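## Task

Grasp the bottle whose cap is red and raise it by more than half of its own height. Keep it held there, upright, until the scene ends. Other bottles may be shoved out of the way, but every one of them must be standing upright at the end.

## Robot and tools

Robot: one arm (yam_ultra, six revolute joints) with a two-finger parallel gripper and a wrist camera. The arm's base sits at (0, 0, +0.135) m in the scene frame and is tilted; in the base frame, straight up (against gravity) is (-0.531, -0.285, +0.798), so base +z is not vertical. The scene frame has its origin on the table top under the base, +z up, +y to the left when facing +x. A camera stand is beside the table.

Frames: every reported hand pose, target and camera pose is in the arm's base frame. Offsets are along the base frame's axes; rotations turn about the Hand target's position. The fingers point along the gripper's +z and close along its y. end_effector_position is the point between the pads, roughly 1 cm behind the tips.

execute_actions(actions, cameras): actions is a list of actions; each action is a table of at most 15 rows, one row per 1/30 s control step; a short table repeats its final row until step 15. Each row is 7 numbers, each in [-1, 1]: dx, dy, dz, rx, ry, rz, opening. The first six are an offset, not a pose: they are measured from the Hand target as it was when that action began (every row of the action counts from that same start, not from the previous row). Scale: 1.0 = 0.6 m for dx, dy, dz and 180 degrees for the rotation vector rx, ry, rz. Translation longer than 1.0 in total may be shortened along its direction. Since each new action restarts from the current Hand target, sending the same offset again moves further. opening is absolute: +1 fully open (0.094 m), -1 closed. An all-zero pose with the current opening re-requests the present target, which helps close a gap where the gripper stopped short. Writing 0 for opening is a real command (half open), so repeat the present opening to leave the fingers alone. Images come back only when actions is empty or cameras lists them (["all"] for every camera).

move(target, speed, blend, opening_speed, grip_force, blocking, cameras): drives the gripper in a straight line. target is one 7-number row (same layout, scale and base-frame axes as above, offsets from the current Hand target) or a list of up to 15 such rows, all offsets from that same starting Hand target. speed is in m/s, 0.002 to 2.9 (default 0.25), rotation capped at twice that in rad/s; one number or one per leg. blend (m) rounds corners in a list; 0 stops at each point. opening_speed (per second on the -1..+1 scale, at least 0.2) closes or opens gradually, good for fragile or squashable items. grip_force is the per-pad limit in newtons, 10 to 50; it persists; lower forces close slowly. blocking=false returns early while the move runs on. The result adds a move: line: done (rested within 10 mm and 2 degrees), off_target, moving, held, fault, plus limits such as paced or held. done does not prove there was no contact. Keep paths away from the arm's own base, which can whip the elbow round.

wait(seconds, cameras): 0 to 3600 s, sends nothing new; a running move continues. stop(cameras): brakes a running move. zoom_image(camera, region): region [x0, y0, x1, y1] in pixels of the latest image, at most 504 by 504; camera is one of cam_head_left, cam_head_right, cam_high, cam_low, cam_wrist. read_manual(section) returns URDF licence texts only. finished_scene(scene): ends the current scene, given its number; irreversible.

Control details: each step the commanded orientation is limited to 40 degrees from the measured one, then damped inverse kinematics pursues it, favouring position. Hand target in results is the last command after that clip. Friction and load can leave the gripper a few centimetres off in free air; that alone is no contact. An arm blocked by something keeps pushing until commanded back past the gripper.

Results: the state gives end_effector_position (m) and end_effector_quat_wxyz in the base frame, Joint positions (last number = finger opening in m), Joint torques, Joint velocities (possibly marked within noise), grip_measured (same -1..+1 scale; reads a few mm wide when empty and narrower than a gripped part under squeeze), grip_effort_nm (gripper motor effort, negative closing), Tool commands, motor temperatures, and for action calls some per-step hand positions. A firm grasp is only reached when the command is well below the reading at first contact (about 0.06 lower, 0.11 for round parts). To release, command an opening well above grip_measured.

Cameras: cam_head_left, cam_head_right, cam_high, cam_low, cam_wrist, each 672x504; calibration is given in the base frame and may be off by a couple of degrees or millimetres.

Avoid: knocking bottles over or off the table, dropping the held bottle, fast hits or hard presses into the table or objects, and tilting the lifted bottle. Heat builds when holding loads or straining; at 75 °C a MOTOR HOT line appears, at 90 °C the arm folds away and stops working.

Each tool is called after "Emit:" as name(argument=value, ...), one argument or row to a line, values as JSON.

## Session

Emit:
execute_actions(
  actions=[],
)

Scene clock: 0.00 s.
end_effector_position=(+0.1829, +0.1894, +0.2502) grip_measured=+1.000 grip_effort_nm=n/a end_effector_quat_wxyz=(+0.675, -0.304, +0.581, +0.337)
Joint positions: [0.507 0.312 0.13 0.336 -0.433 0.047 0.094]
Joint velocities: within noise
Joint torques (N m): no reading
Motor temperatures (°C): [28 36 43 42 27 27 33]
Heat: 43 °C.
Hand target: +0.1810, +0.1888, +0.2582; +0.683, -0.305, +0.571, +0.337
Tool commands: gripper/opening=+1.0

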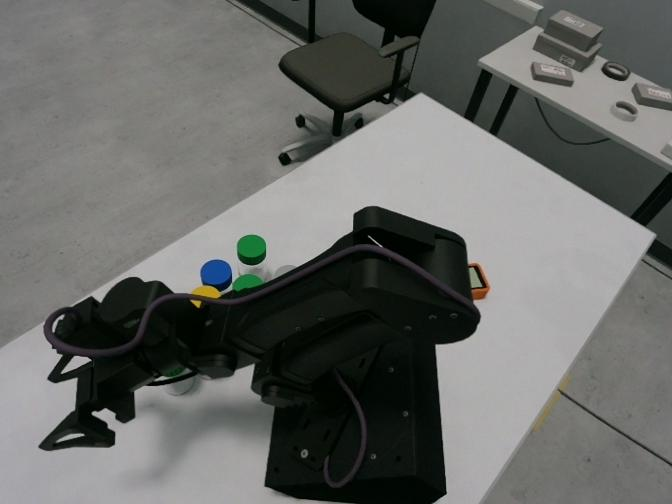

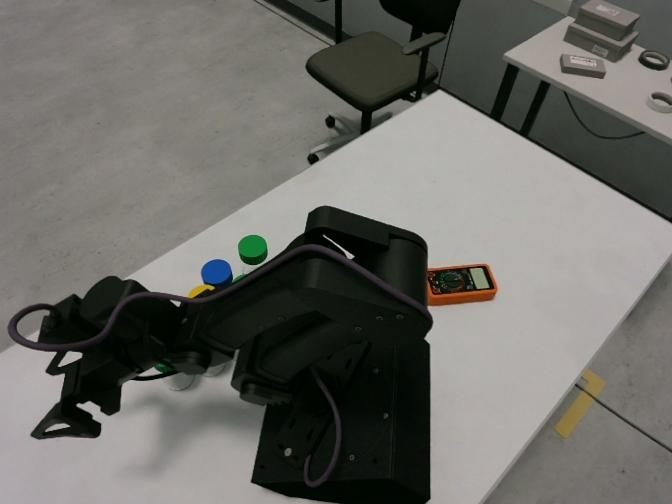

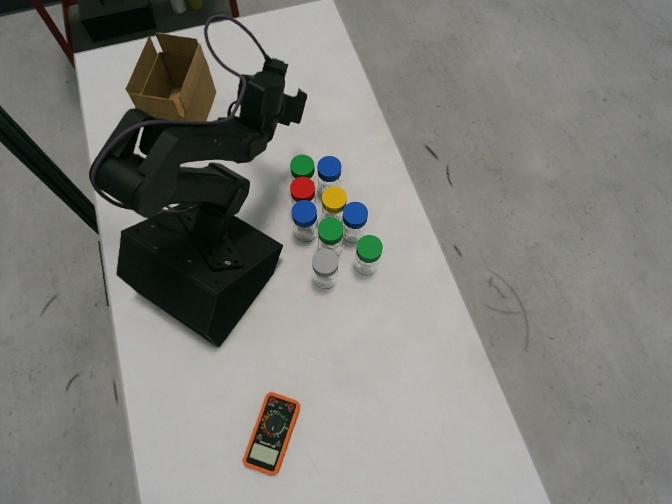

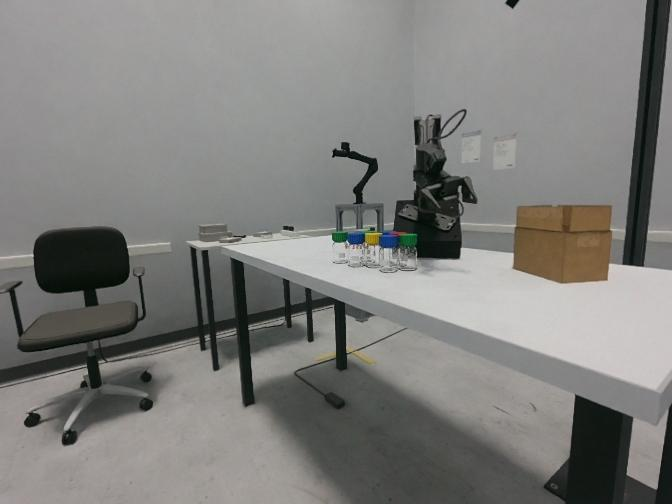

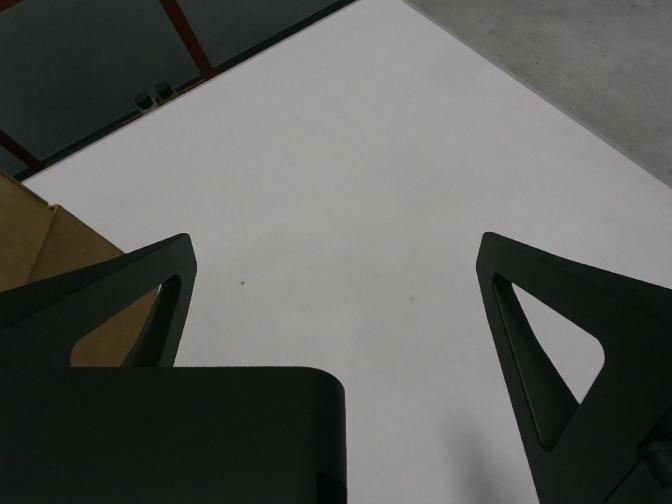

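Emit:
zoom_image(
  camera="cam_high",
  region=[250, 130, 420, 300],
)

Emit:
zoom_image(
  camera="cam_low",
  region=[310, 200, 470, 290],
)

Scaled by 2.965 from the camera's image (finer frame: 960x720).

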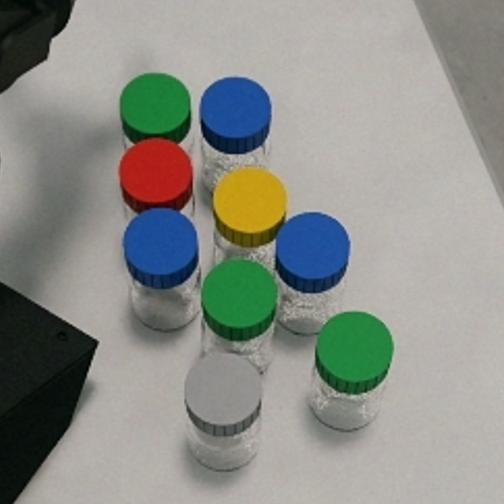

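Scaled by 3.150 from the camera's image (finer frame: 960x720).

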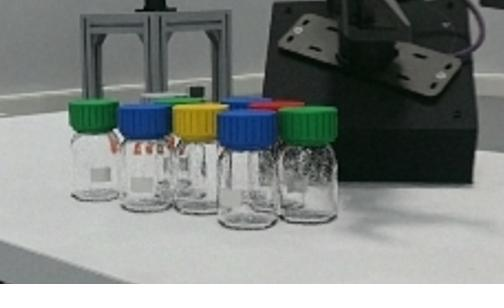

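Emit:
move(
  target=[-0.0653, -0.3183, -0.2015, -0.4144, 0.0631, -0.0149, 1.0],
  cameras=["cam_wrist", "cam_high"],
)

Scene clock: 210.10 s.
end_effector_position=(+0.1442, -0.0009, +0.1337) grip_measured=+1.000 grip_effort_nm=0.02 end_effector_quat_wxyz=(+0.296, -0.604, +0.737, -0.070)
Joint positions: [-0.764 0.65 0.693 -1.373 -0.575 -2.066 0.094]
Joint torques (N m): [-0.36 0.1 6.11 0.2 0.06 -0.15]
Motor temperatures (°C): [27 30 40 38 27 25 30]
Heat: 40 °C.
Hand target: +0.1418, -0.0022, +0.1372; +0.310, -0.611, +0.726, -0.066
Off the commanded pose: 0.004 m, 2 deg.
joint sent to its limit — joint 6 (wrist roll), lower limit. The joint targets are off in orientation, not in position.
move: done
cam_wrist: T_world_to_cam=[[0.84513, -0.26626, 0.46354, -0.18269], [-0.38471, -0.905, 0.18158, 0.03497], [0.37115, -0.33179, -0.86727, 0.18619]] pos_world=[0.09875, 0.04478, 0.23981]
Images, in order (width x height): cam_high 672x504, cam_wrist 672x504.

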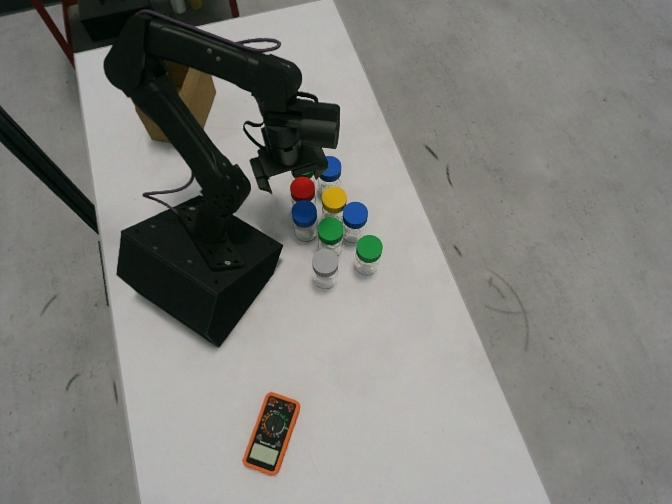

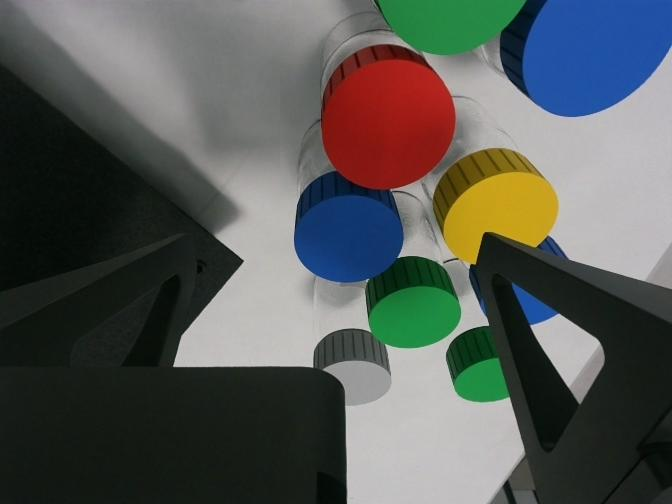

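Emit:
move(
  target=[
    [0.0297, 0.0297, 0.0303, 0.2653, 0.1424, -0.3991, 1.0],
    [0.0297, 0.0297, 0.0303, 0.5336, 0.2864, -0.8027, 1.0],
  ],
  blend=[0.05, 0],
  speed=0.6,
  cameras=["cam_wrist", "cam_high"],
)

Scene clock: 250.53 s.
end_effector_position=(+0.1548, +0.0227, +0.1474) grip_measured=+1.000 grip_effort_nm=-0.01 end_effector_quat_wxyz=(+0.033, +0.733, +0.603, +0.313)
Joint positions: [-0.528 0.666 0.736 -1.322 -0.565 1.329 0.094]
Joint torques (N m): [0.46 -2.26 6.98 0.53 0.23 0.05]
Heat: 41 °C.
Hand target: +0.1596, +0.0156, +0.1554; +0.062, +0.731, +0.604, +0.312
Off the commanded pose: 0.012 m, 3 deg.
move: off_target
cam_wrist: T_world_to_cam=[[-0.86537, 0.27224, -0.42074, 0.19126], [-0.2209, 0.54639, 0.80788, -0.09273], [0.44982, 0.79205, -0.41269, 0.09731]] pos_world=[0.10126, -0.07847, 0.19554]
Images, in order (width x height): cam_high 672x504, cam_wrist 672x504.

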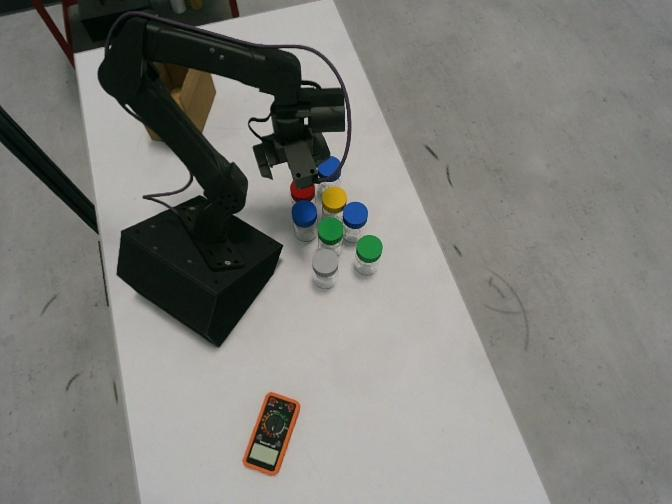

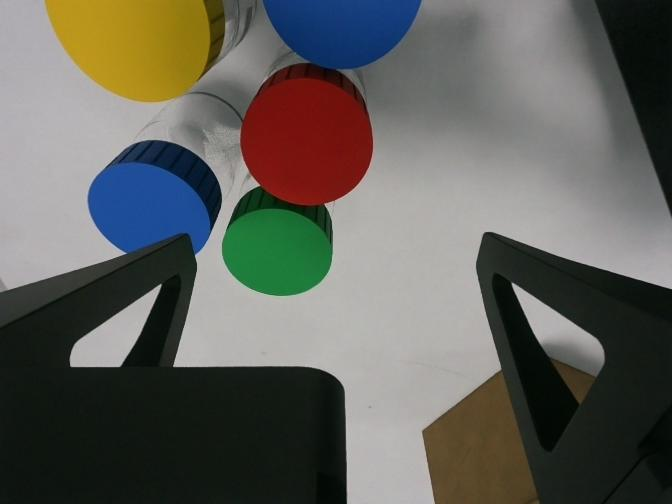

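Emit:
move(
  target=[0.0435, -0.0005, -0.0547, -0.011, -0.0087, -0.0103, 0.6],
  cameras=["cam_wrist", "cam_low", "cam_high"],
)

Scene clock: 298.03 s.
end_effector_position=(+0.1836, +0.0200, +0.1235) grip_measured=+0.602 grip_effort_nm=-0.06 end_effector_quat_wxyz=(+0.073, +0.732, +0.600, +0.314)
Joint positions: [-0.336 0.647 0.609 -1.038 -0.45 1.547 0.075]
Joint torques (N m): [0.25 -2.81 4.12 0.66 0.28 0.07]
Motor temperatures (°C): [27 29 39 33 27 24 29]
Heat: 39 °C.
Hand target: +0.1857, +0.0153, +0.1226; +0.088, +0.735, +0.597, +0.310
Off the commanded pose: 0.005 m, 2 deg.
move: done
cam_wrist: T_world_to_cam=[[-0.83534, 0.27171, -0.47788, 0.20832], [-0.24349, 0.59651, 0.76478, -0.0571], [0.49286, 0.75522, -0.43213, 0.07188]] pos_world=[0.12469, -0.07683, 0.17428]
Images, in order (width x height): cam_high 672x504, cam_low 672x504, cam_wrist 672x504.

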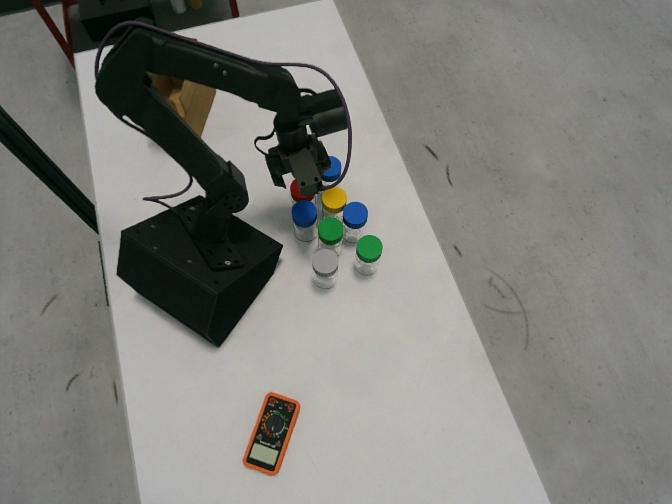

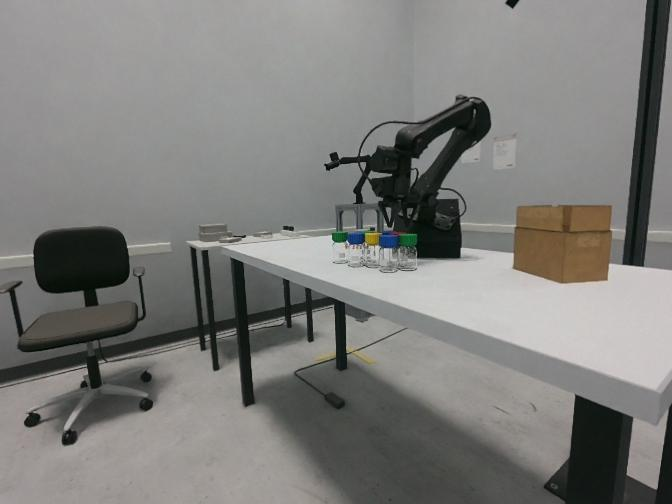

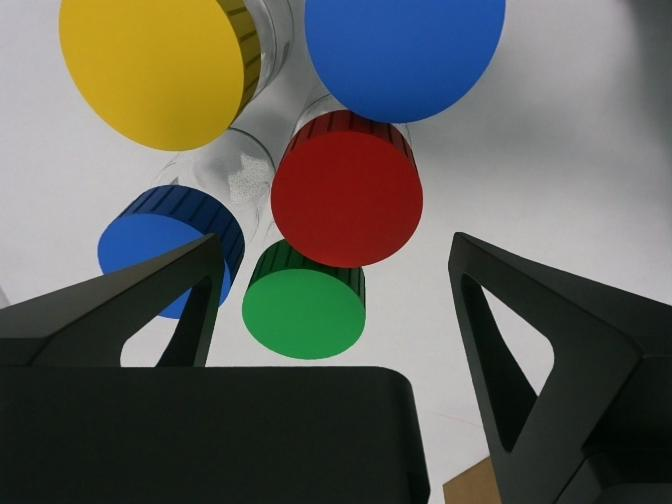

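Emit:
move(
  target=[0.0298, 0.0182, -0.054, 0, 0, 0, 0.6],
  speed=0.12,
  cameras=["cam_wrist", "cam_low"],
)

Emit:
zoom_image(
  camera="cam_low",
  region=[310, 180, 470, 290],
)

Scene clock: 363.50 s.
end_effector_position=(+0.2012, +0.0305, +0.0931) grip_measured=+0.602 grip_effort_nm=-0.06 end_effector_quat_wxyz=(+0.078, +0.730, +0.601, +0.316)
Joint positions: [-0.179 0.67 0.478 -0.814 -0.368 1.692 0.075]
Joint torques (N m): [0.2 -1.81 4.01 0.73 0.28 0.02]
Heat: 37 °C.
Hand target: +0.2036, +0.0263, +0.0902; +0.088, +0.735, +0.597, +0.310
Off the commanded pose: 0.006 m, 2 deg.
move: done
cam_wrist: T_world_to_cam=[[-0.83027, 0.26775, -0.48884, 0.20583], [-0.25248, 0.60124, 0.75813, -0.03357], [0.4969, 0.75287, -0.43159, 0.04131]] pos_world=[0.14189, -0.06603, 0.1439]
Images, in order (width x height): cam_low 672x504, cam_wrist 672x504.

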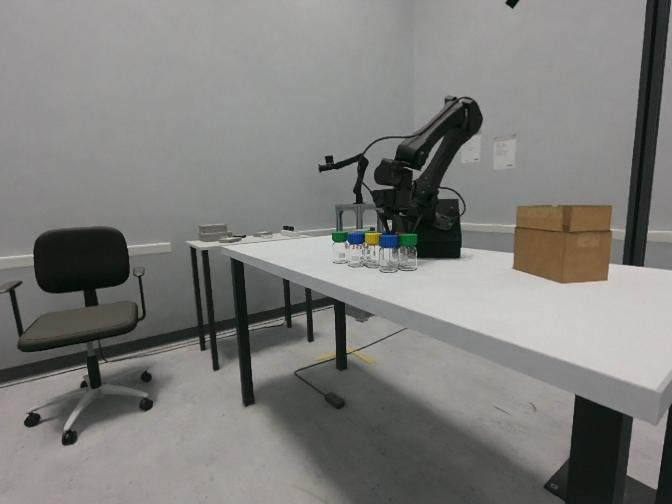

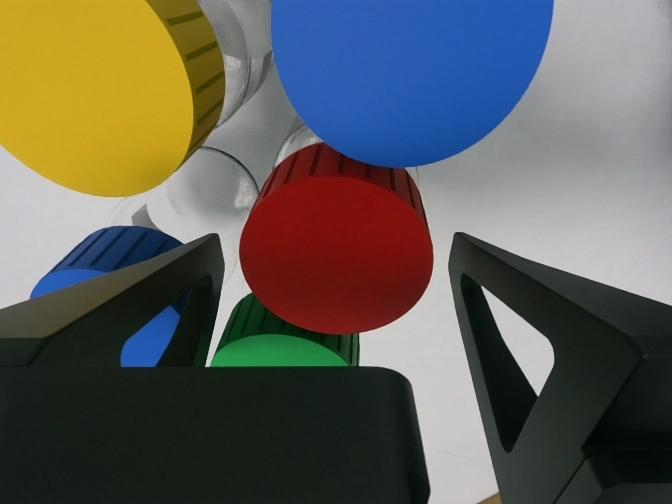

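Scaled by 3.150 from the camera's image (finer frame: 960x720).

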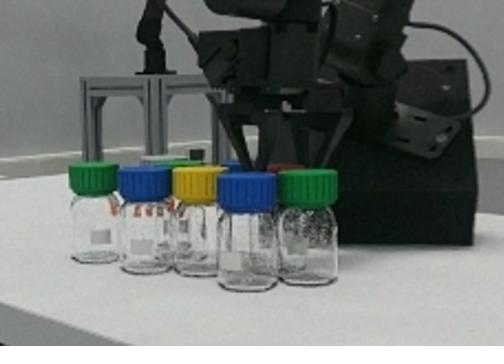

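Emit:
move(
  target=[-0.0013, -0.0138, -0.0058, 0, 0, 0, 0.6],
  speed=0.06,
  cameras=["cam_wrist"],
)

Scene clock: 462.57 s.
end_effector_position=(+0.2011, +0.0198, +0.0882) grip_measured=+0.602 grip_effort_nm=-0.06 end_effector_quat_wxyz=(+0.084, +0.737, +0.596, +0.309)
Joint positions: [-0.245 0.684 0.469 -0.813 -0.38 1.643 0.075]
Joint torques (N m): [-0.76 -1.72 3.92 0.64 -0.04 -0.21]
Heat: 35 °C.
Hand target: +0.2028, +0.0179, +0.0867; +0.088, +0.735, +0.597, +0.310
Off the commanded pose: 0.003 m, 1 deg.
move: done
cam_wrist: T_world_to_cam=[[-0.82798, 0.27842, -0.48676, 0.2054], [-0.23489, 0.61602, 0.7519, -0.02672], [0.5092, 0.73689, -0.44465, 0.04633]] pos_world=[0.1402, -0.07487, 0.14067]

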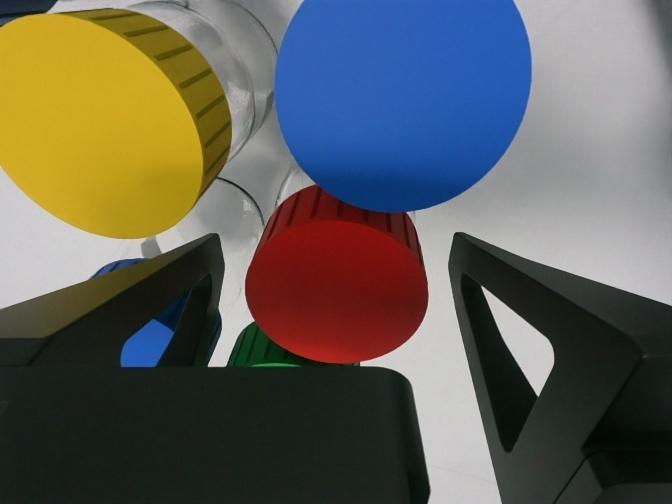

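Emit:
move(
  target=[0, 0, 0, 0, 0, 0, 0.0],
  opening_speed=1.0,
  cameras=["cam_wrist"],
)

Scene clock: 473.37 s.
end_effector_position=(+0.2011, +0.0199, +0.0884) grip_measured=+0.127 grip_effort_nm=-1.00 end_effector_quat_wxyz=(+0.084, +0.736, +0.596, +0.309)
Joint positions: [-0.246 0.684 0.469 -0.813 -0.382 1.642 0.053]
Joint torques (N m): [-0.75 -1.74 3.99 0.65 0 -0.2]
Motor temperatures (°C): [27 27 35 28 27 24 28]
Heat: 35 °C.
Hand target: +0.2028, +0.0179, +0.0868; +0.088, +0.735, +0.597, +0.310
Off the commanded pose: 0.003 m, 1 deg.
move: done
cam_wrist: T_world_to_cam=[[-0.82792, 0.27788, -0.48716, 0.20549], [-0.23608, 0.61525, 0.75215, -0.02663], [0.50874, 0.73773, -0.44377, 0.04628]] pos_world=[0.1403, -0.07487, 0.14068]

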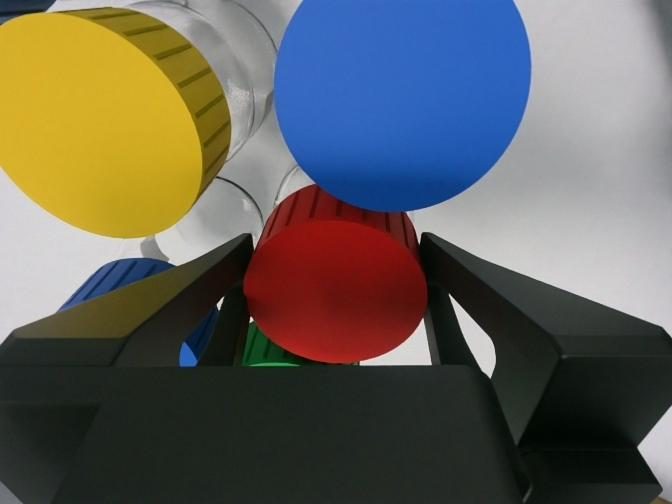

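Emit:
move(
  target=[-0.0707, -0.038, 0.1064, 0, 0, 0, 0.0],
  speed=0.12,
  cameras=["cam_wrist", "cam_low", "cam_high"],
)

Emit:
zoom_image(
  camera="cam_low",
  region=[310, 180, 470, 290],
)

Scene clock: 491.57 s.
end_effector_position=(+0.1591, -0.0026, +0.1418) grip_measured=+0.127 grip_effort_nm=-1.01 end_effector_quat_wxyz=(+0.077, +0.738, +0.595, +0.307)
Joint positions: [-0.682 0.671 0.712 -1.292 -0.57 1.197 0.053]
Joint torques (N m): [-0.72 -0.59 7.38 0.37 -0.02 -0.15]
Heat: 35 °C.
Hand target: +0.1604, -0.0048, +0.1505; +0.088, +0.735, +0.597, +0.310
Off the commanded pose: 0.009 m, 1 deg.
move: done
cam_wrist: T_world_to_cam=[[-0.83403, 0.2825, -0.47392, 0.20203], [-0.22634, 0.60817, 0.76085, -0.06573], [0.50316, 0.74184, -0.44329, 0.10874]] pos_world=[0.0989, -0.09777, 0.19396]
Images, in order (width x height): cam_high 672x504, cam_low 672x504, cam_wrist 672x504.

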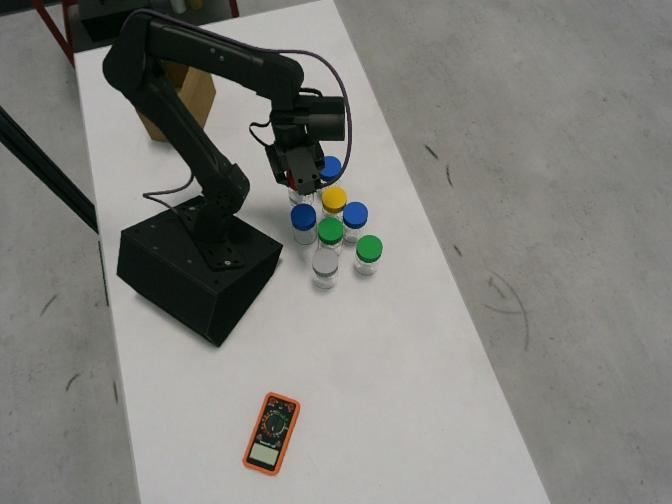

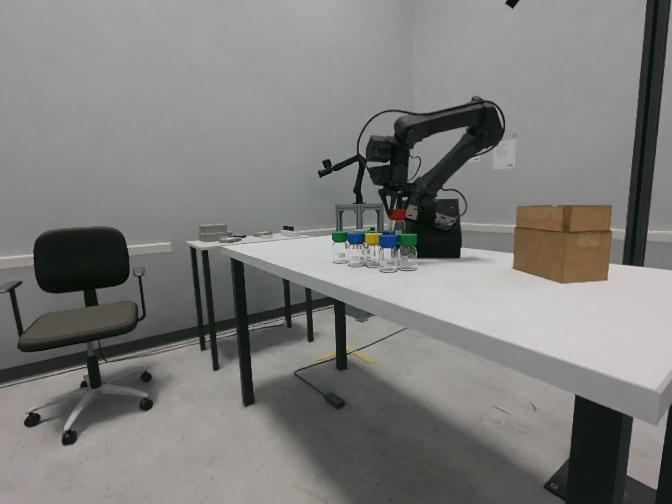

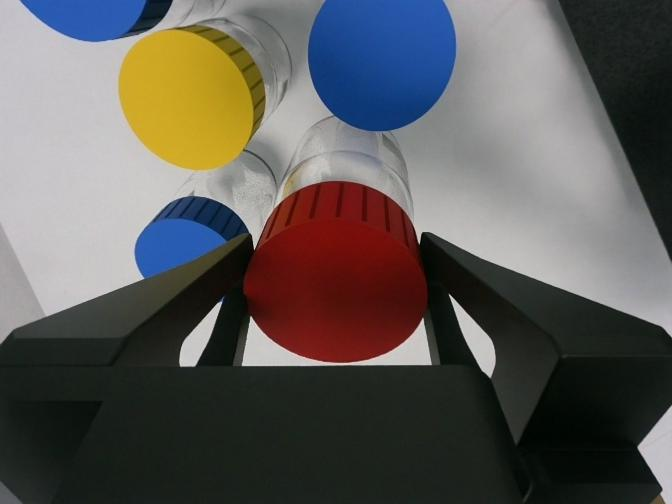

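Scaled by 3.150 from the camera's image (finer frame: 960x720).

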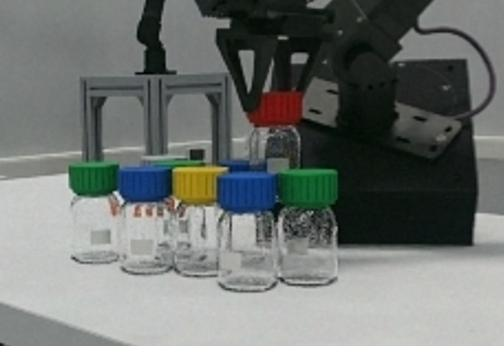

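Emit:
finished_scene(
  scene=1,
)

The scene is finished: the task was done.


## Next scene

The same job, from a new start.

Emit:
execute_actions(
  actions=[],
  cameras=["cam_high", "cam_low"],
)

Emit:
zoom_image(
  camera="cam_high",
  region=[250, 130, 420, 300],
)

Scene clock: 0.00 s.
end_effector_position=(+0.0694, +0.2279, +0.1699) grip_measured=+1.000 grip_effort_nm=n/a end_effector_quat_wxyz=(-0.154, +0.949, -0.029, +0.272)
Joint positions: [1.707 1.149 1.003 -1.179 0.593 -1.449 0.094]
Joint velocities: within noise
Joint torques (N m): no reading
Motor temperatures (°C): [26 26 31 26 26 24 28]
Heat: 31 °C.
Hand target: +0.0663, +0.2294, +0.1717; -0.160, +0.950, -0.027, +0.266
Tool commands: gripper/opening=+1.0
Images, in order (width x height): cam_high 672x504, cam_low 672x504.

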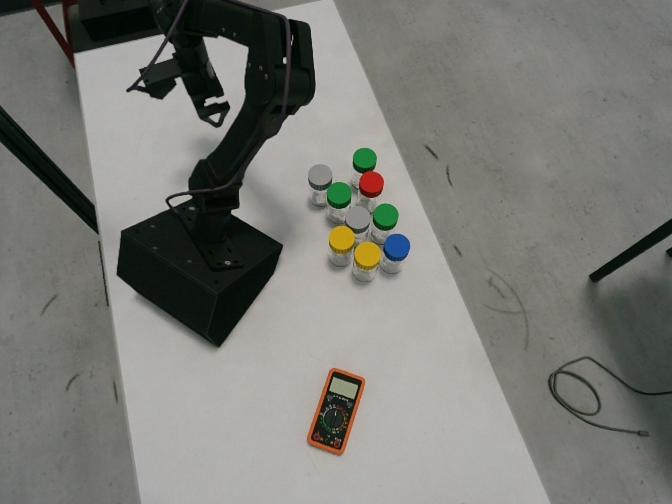

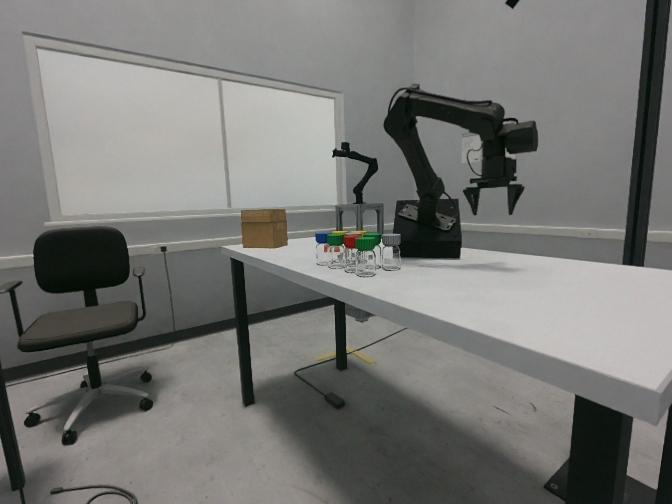

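Scaled by 2.965 from the camera's image (finer frame: 960x720).

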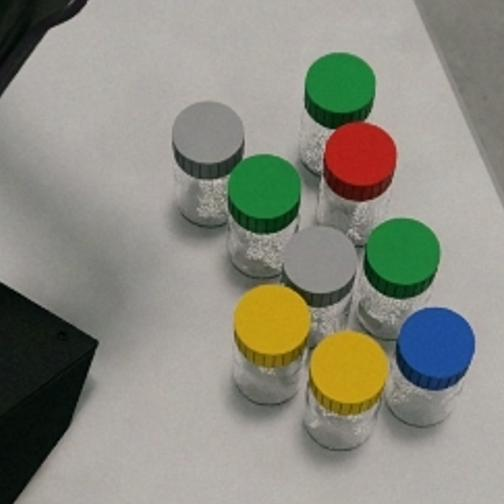

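Emit:
move(
  target=[
    [0.3172, -0.1983, 0.1262, 0.186, 0.101, -0.287, 0.6],
    [0.3843, -0.4765, 0.0197, 0.372, 0.2018, -0.5731, 0.6],
  ],
  blend=[0.08, 0],
  speed=0.5,
  cameras=["cam_wrist"],
)

Scene clock: 81.03 s.
end_effector_position=(+0.2912, -0.0532, +0.1811) grip_measured=+0.602 grip_effort_nm=-0.07 end_effector_quat_wxyz=(+0.304, -0.396, +0.866, +0.022)
Joint positions: [-0.484 1.293 1.135 -1.037 -0.505 -1.243 0.075]
Joint torques (N m): [-3.12 -6.01 5.37 0.58 -0.19 0.06]
Heat: 33 °C.
Hand target: +0.2969, -0.0565, +0.1835; +0.317, -0.388, +0.865, +0.023
Off the commanded pose: 0.007 m, 2 deg.
move: done
cam_wrist: T_world_to_cam=[[0.69458, -0.68979, 0.20432, -0.27455], [-0.70817, -0.70558, 0.02532, 0.16867], [0.1267, -0.16228, -0.97858, 0.25572]] pos_world=[0.27775, -0.02887, 0.30207]

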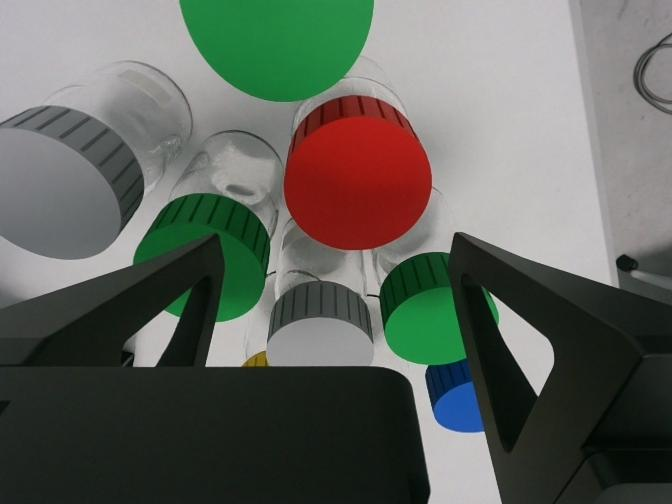

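Emit:
move(
  target=[
    [0.029, 0.0165, -0.0125, 0.0028, -0.008, -0.001, 0.6],
    [0.0525, 0.0292, -0.0478, 0.0028, -0.008, -0.001, 0.6],
  ],
  blend=[0.01, 0],
  speed=0.15,
  cameras=["cam_wrist"],
)

Scene clock: 124.17 s.
end_effector_position=(+0.3261, -0.0383, +0.1607) grip_measured=+0.602 grip_effort_nm=-0.07 end_effector_quat_wxyz=(+0.331, -0.389, +0.859, +0.021)
Joint positions: [-0.387 1.341 1.054 -0.807 -0.501 -1.112 0.075]
Joint torques (N m): [-1.94 -6.63 3.62 0.7 0.03 0.07]
Heat: 32 °C.
Hand target: +0.3284, -0.0389, +0.1549; +0.330, -0.385, +0.862, +0.022
Off the commanded pose: 0.006 m, 1 deg.
move: done
cam_wrist: T_world_to_cam=[[0.67694, -0.70128, 0.22352, -0.28213], [-0.7147, -0.69886, -0.02811, 0.21545], [0.17592, -0.14072, -0.97429, 0.21783]] pos_world=[0.30665, -0.01662, 0.28135]

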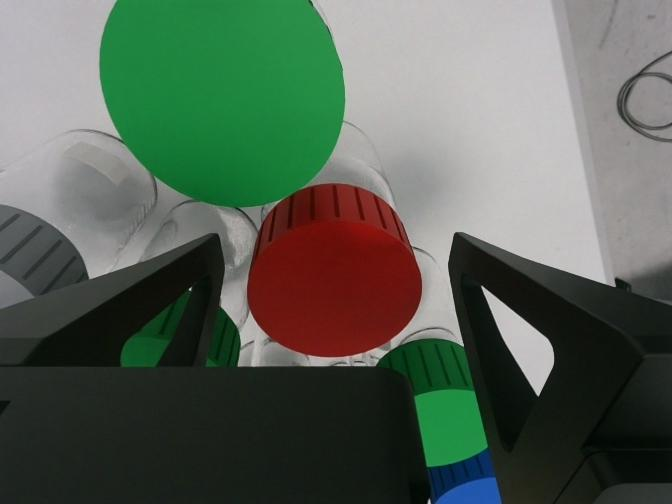

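Emit:
move(
  target=[
    [0.0062, 0.0033, -0.0093, 0, 0, 0, 0.6],
    [0.0062, 0.0033, -0.0093, 0, 0, 0, 0.0],
    [-0.069, -0.037, 0.1038, 0, 0, 0, 0.0],
  ],
  speed=[0.1, 0.1, 0.15],
  opening_speed=1.2,
  cameras=["cam_low", "cam_wrist"],
)

Emit:
zoom_image(
  camera="cam_low",
  region=[290, 180, 450, 290],
)

Scene clock: 150.37 s.
end_effector_position=(+0.2865, -0.0594, +0.2046) grip_measured=+0.123 grip_effort_nm=-1.01 end_effector_quat_wxyz=(+0.315, -0.385, +0.867, +0.027)
Joint positions: [-0.532 1.295 1.222 -1.133 -0.543 -1.266 0.053]
Joint torques (N m): [-3.32 -7.6 7.58 0.24 -0.25 -0.11]
Heat: 31 °C.
Hand target: +0.2869, -0.0612, +0.2171; +0.330, -0.385, +0.862, +0.022
Off the commanded pose: 0.013 m, 2 deg.
move: off_target
cam_wrist: T_world_to_cam=[[0.68039, -0.7059, 0.19692, -0.27566], [-0.71975, -0.69423, -0.00175, 0.16993], [0.13795, -0.14055, -0.98042, 0.27681]] pos_world=[0.27168, -0.03772, 0.32598]

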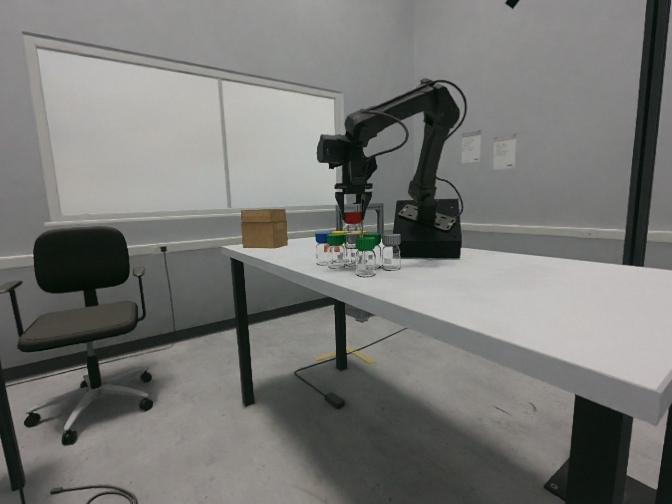

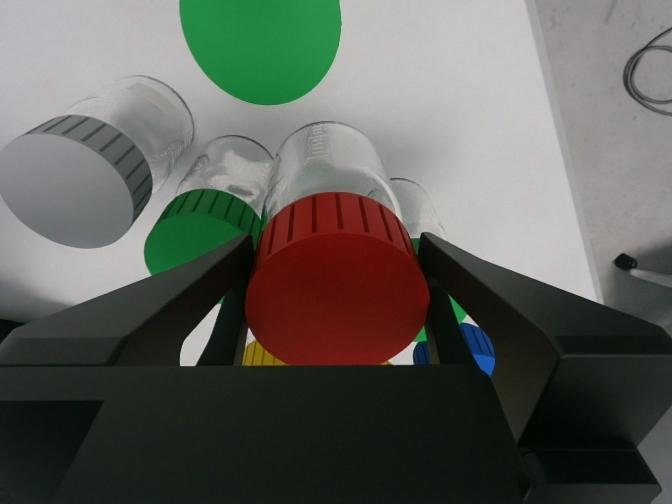

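Scaled by 3.150 from the camera's image (finer frame: 960x720).

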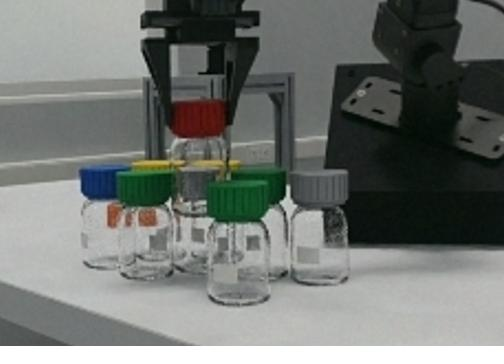

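Emit:
finished_scene(
  scene=2,
)

The scene is finished: the task was done.


## Next scene

The same job, from a new start.

Scene 3: green cap.

Emit:
execute_actions(
  actions=[],
  cameras=["cam_high", "cam_low"],
)

Emit:
zoom_image(
  camera="cam_high",
  region=[250, 130, 420, 300],
)

Scene clock: 0.00 s.
end_effector_position=(+0.3104, -0.5166, -0.0218) grip_measured=+1.000 grip_effort_nm=n/a end_effector_quat_wxyz=(+0.503, +0.691, +0.436, -0.282)
Joint positions: [-0.858 2.551 1.407 0.721 0.616 0.751 0.094]
Joint velocities: within noise
Joint torques (N m): no reading
Motor temperatures (°C): [26 26 29 24 26 24 27]
Heat: 29 °C.
Hand target: +0.3027, -0.5220, -0.0173; +0.503, +0.694, +0.426, -0.289
Tool commands: gripper/opening=+1.0
Images, in order (width x height): cam_high 672x504, cam_low 672x504.

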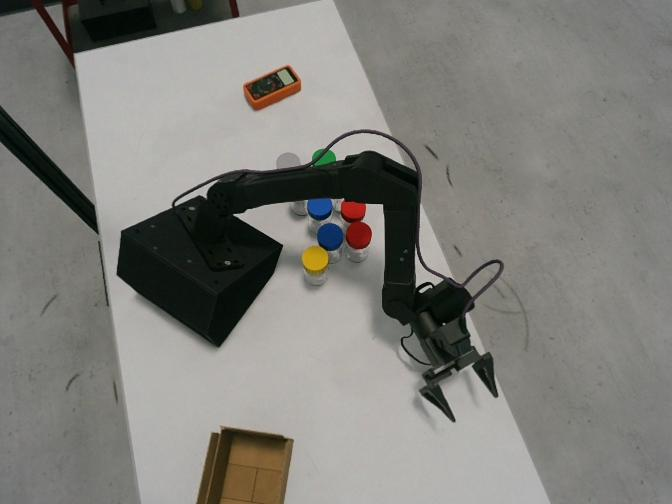

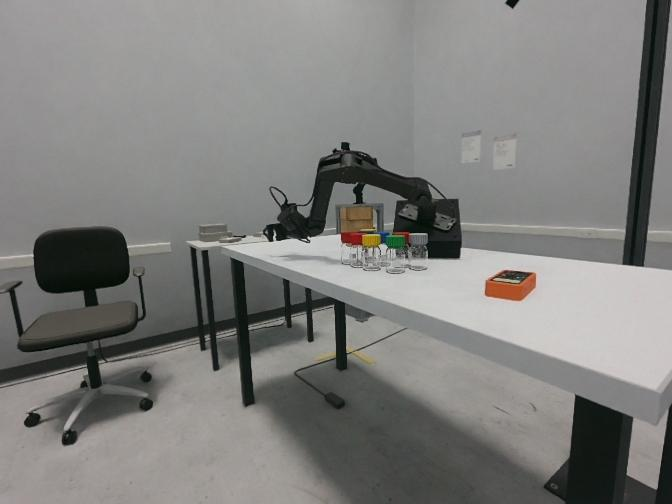

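Scaled by 2.965 from the camera's image (finer frame: 960x720).

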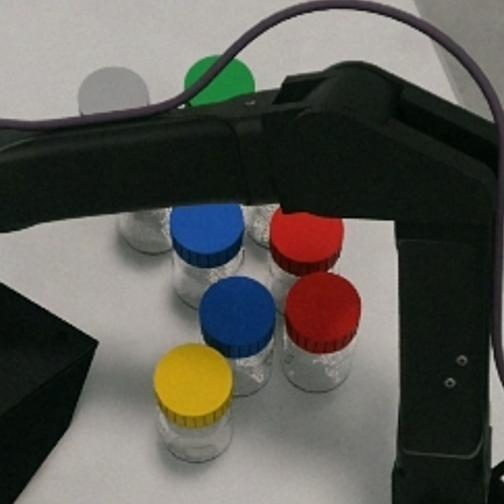

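Emit:
move(
  target=[
    [-0.1153, 0.3223, 0.2902, 0.2464, 0.0166, 0.306, 0.6],
    [-0.107, 0.6822, 0.3823, 0.3285, 0.0221, 0.408, 0.6],
    [-0.1152, 0.9318, 0.3303, 0.3285, 0.0221, 0.408, 0.6],
  ],
  blend=[0.08, 0.08, 0],
  speed=0.5,
  cameras=["cam_wrist"],
)

Scene clock: 123.93 s.
end_effector_position=(+0.2312, +0.0407, +0.1786) grip_measured=+0.602 grip_effort_nm=-0.07 end_effector_quat_wxyz=(+0.156, +0.448, +0.838, +0.268)
Joint positions: [-0.114 0.924 0.908 -1.035 -0.374 0.968 0.075]
Joint torques (N m): [-0.29 -7.24 4.41 0.64 0.21 0.05]
Motor temperatures (°C): [31 40 29 27 27 24 27]
Heat: 40 °C.
Hand target: +0.2335, +0.0371, +0.1809; +0.175, +0.450, +0.834, +0.265
Off the commanded pose: 0.005 m, 2 deg.
move: done; blend cut to 0.0765 m at target 2
cam_wrist: T_world_to_cam=[[-0.67329, -0.45213, -0.58503, 0.27995], [-0.73386, 0.50515, 0.45418, 0.07256], [0.09018, 0.73512, -0.67191, 0.19334]] pos_world=[0.22431, -0.0522, 0.26073]

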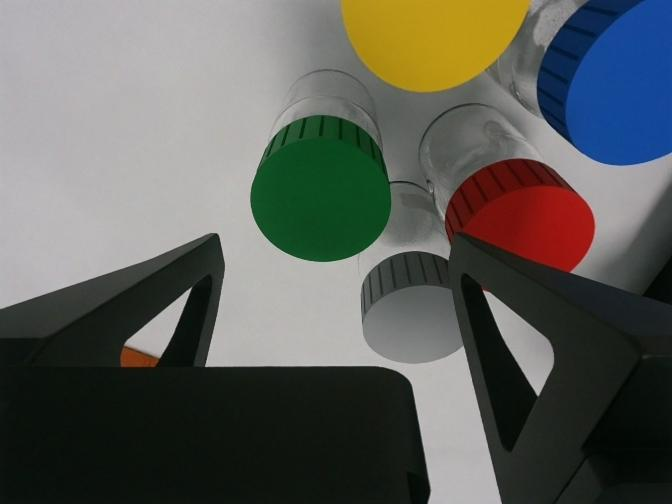

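Emit:
move(
  target=[
    [0.0207, 0.0072, -0.0193, -0.0468, -0.028, 0.0632, 0.6],
    [0.0525, 0.0243, -0.067, -0.0468, -0.028, 0.0632, 0.6],
    [0.0525, 0.0243, -0.067, -0.0468, -0.028, 0.0632, 0.0],
    [-0.0253, -0.0175, 0.05, -0.0468, -0.028, 0.0632, 0.0],
  ],
  blend=[0.01, 0, 0, 0],
  speed=[0.2, 0.15, 0.1, 0.16],
  opening_speed=1.2,
  cameras=["cam_low", "cam_wrist"],
)

Scene clock: 181.93 s.
end_effector_position=(+0.2175, +0.0279, +0.1985) grip_measured=+0.117 grip_effort_nm=-1.01 end_effector_quat_wxyz=(+0.200, +0.345, +0.886, +0.235)
Joint positions: [-0.185 0.888 0.98 -1.15 -0.377 0.658 0.052]
Joint torques (N m): [-1.32 -5.93 8.21 0.3 -0.11 -0.18]
Motor temperatures (°C): [28 35 29 26 27 24 27]
Heat: 35 °C.
Hand target: +0.2183, +0.0266, +0.2109; +0.217, +0.340, +0.884, +0.239
Off the commanded pose: 0.013 m, 2 deg.
move: off_target
cam_wrist: T_world_to_cam=[[-0.52389, -0.64949, -0.5511, 0.24284], [-0.85138, 0.41922, 0.31528, 0.11551], [0.02626, 0.63436, -0.77259, 0.25396]] pos_world=[0.2189, -0.05181, 0.29362]

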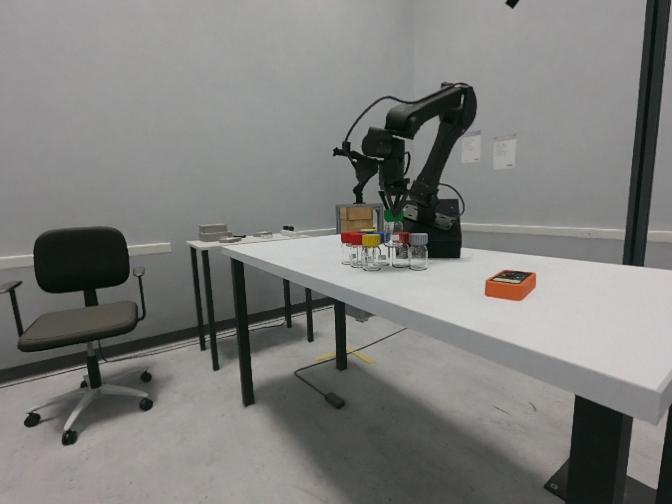

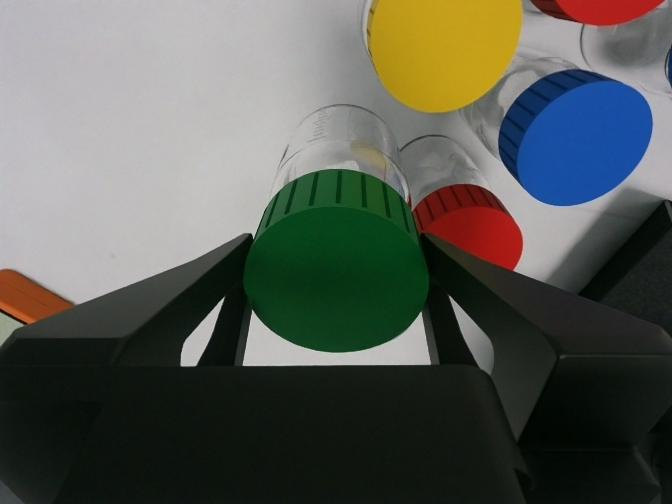

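Emit:
finished_scene(
  scene=3,
)

The scene is finished: the task was done.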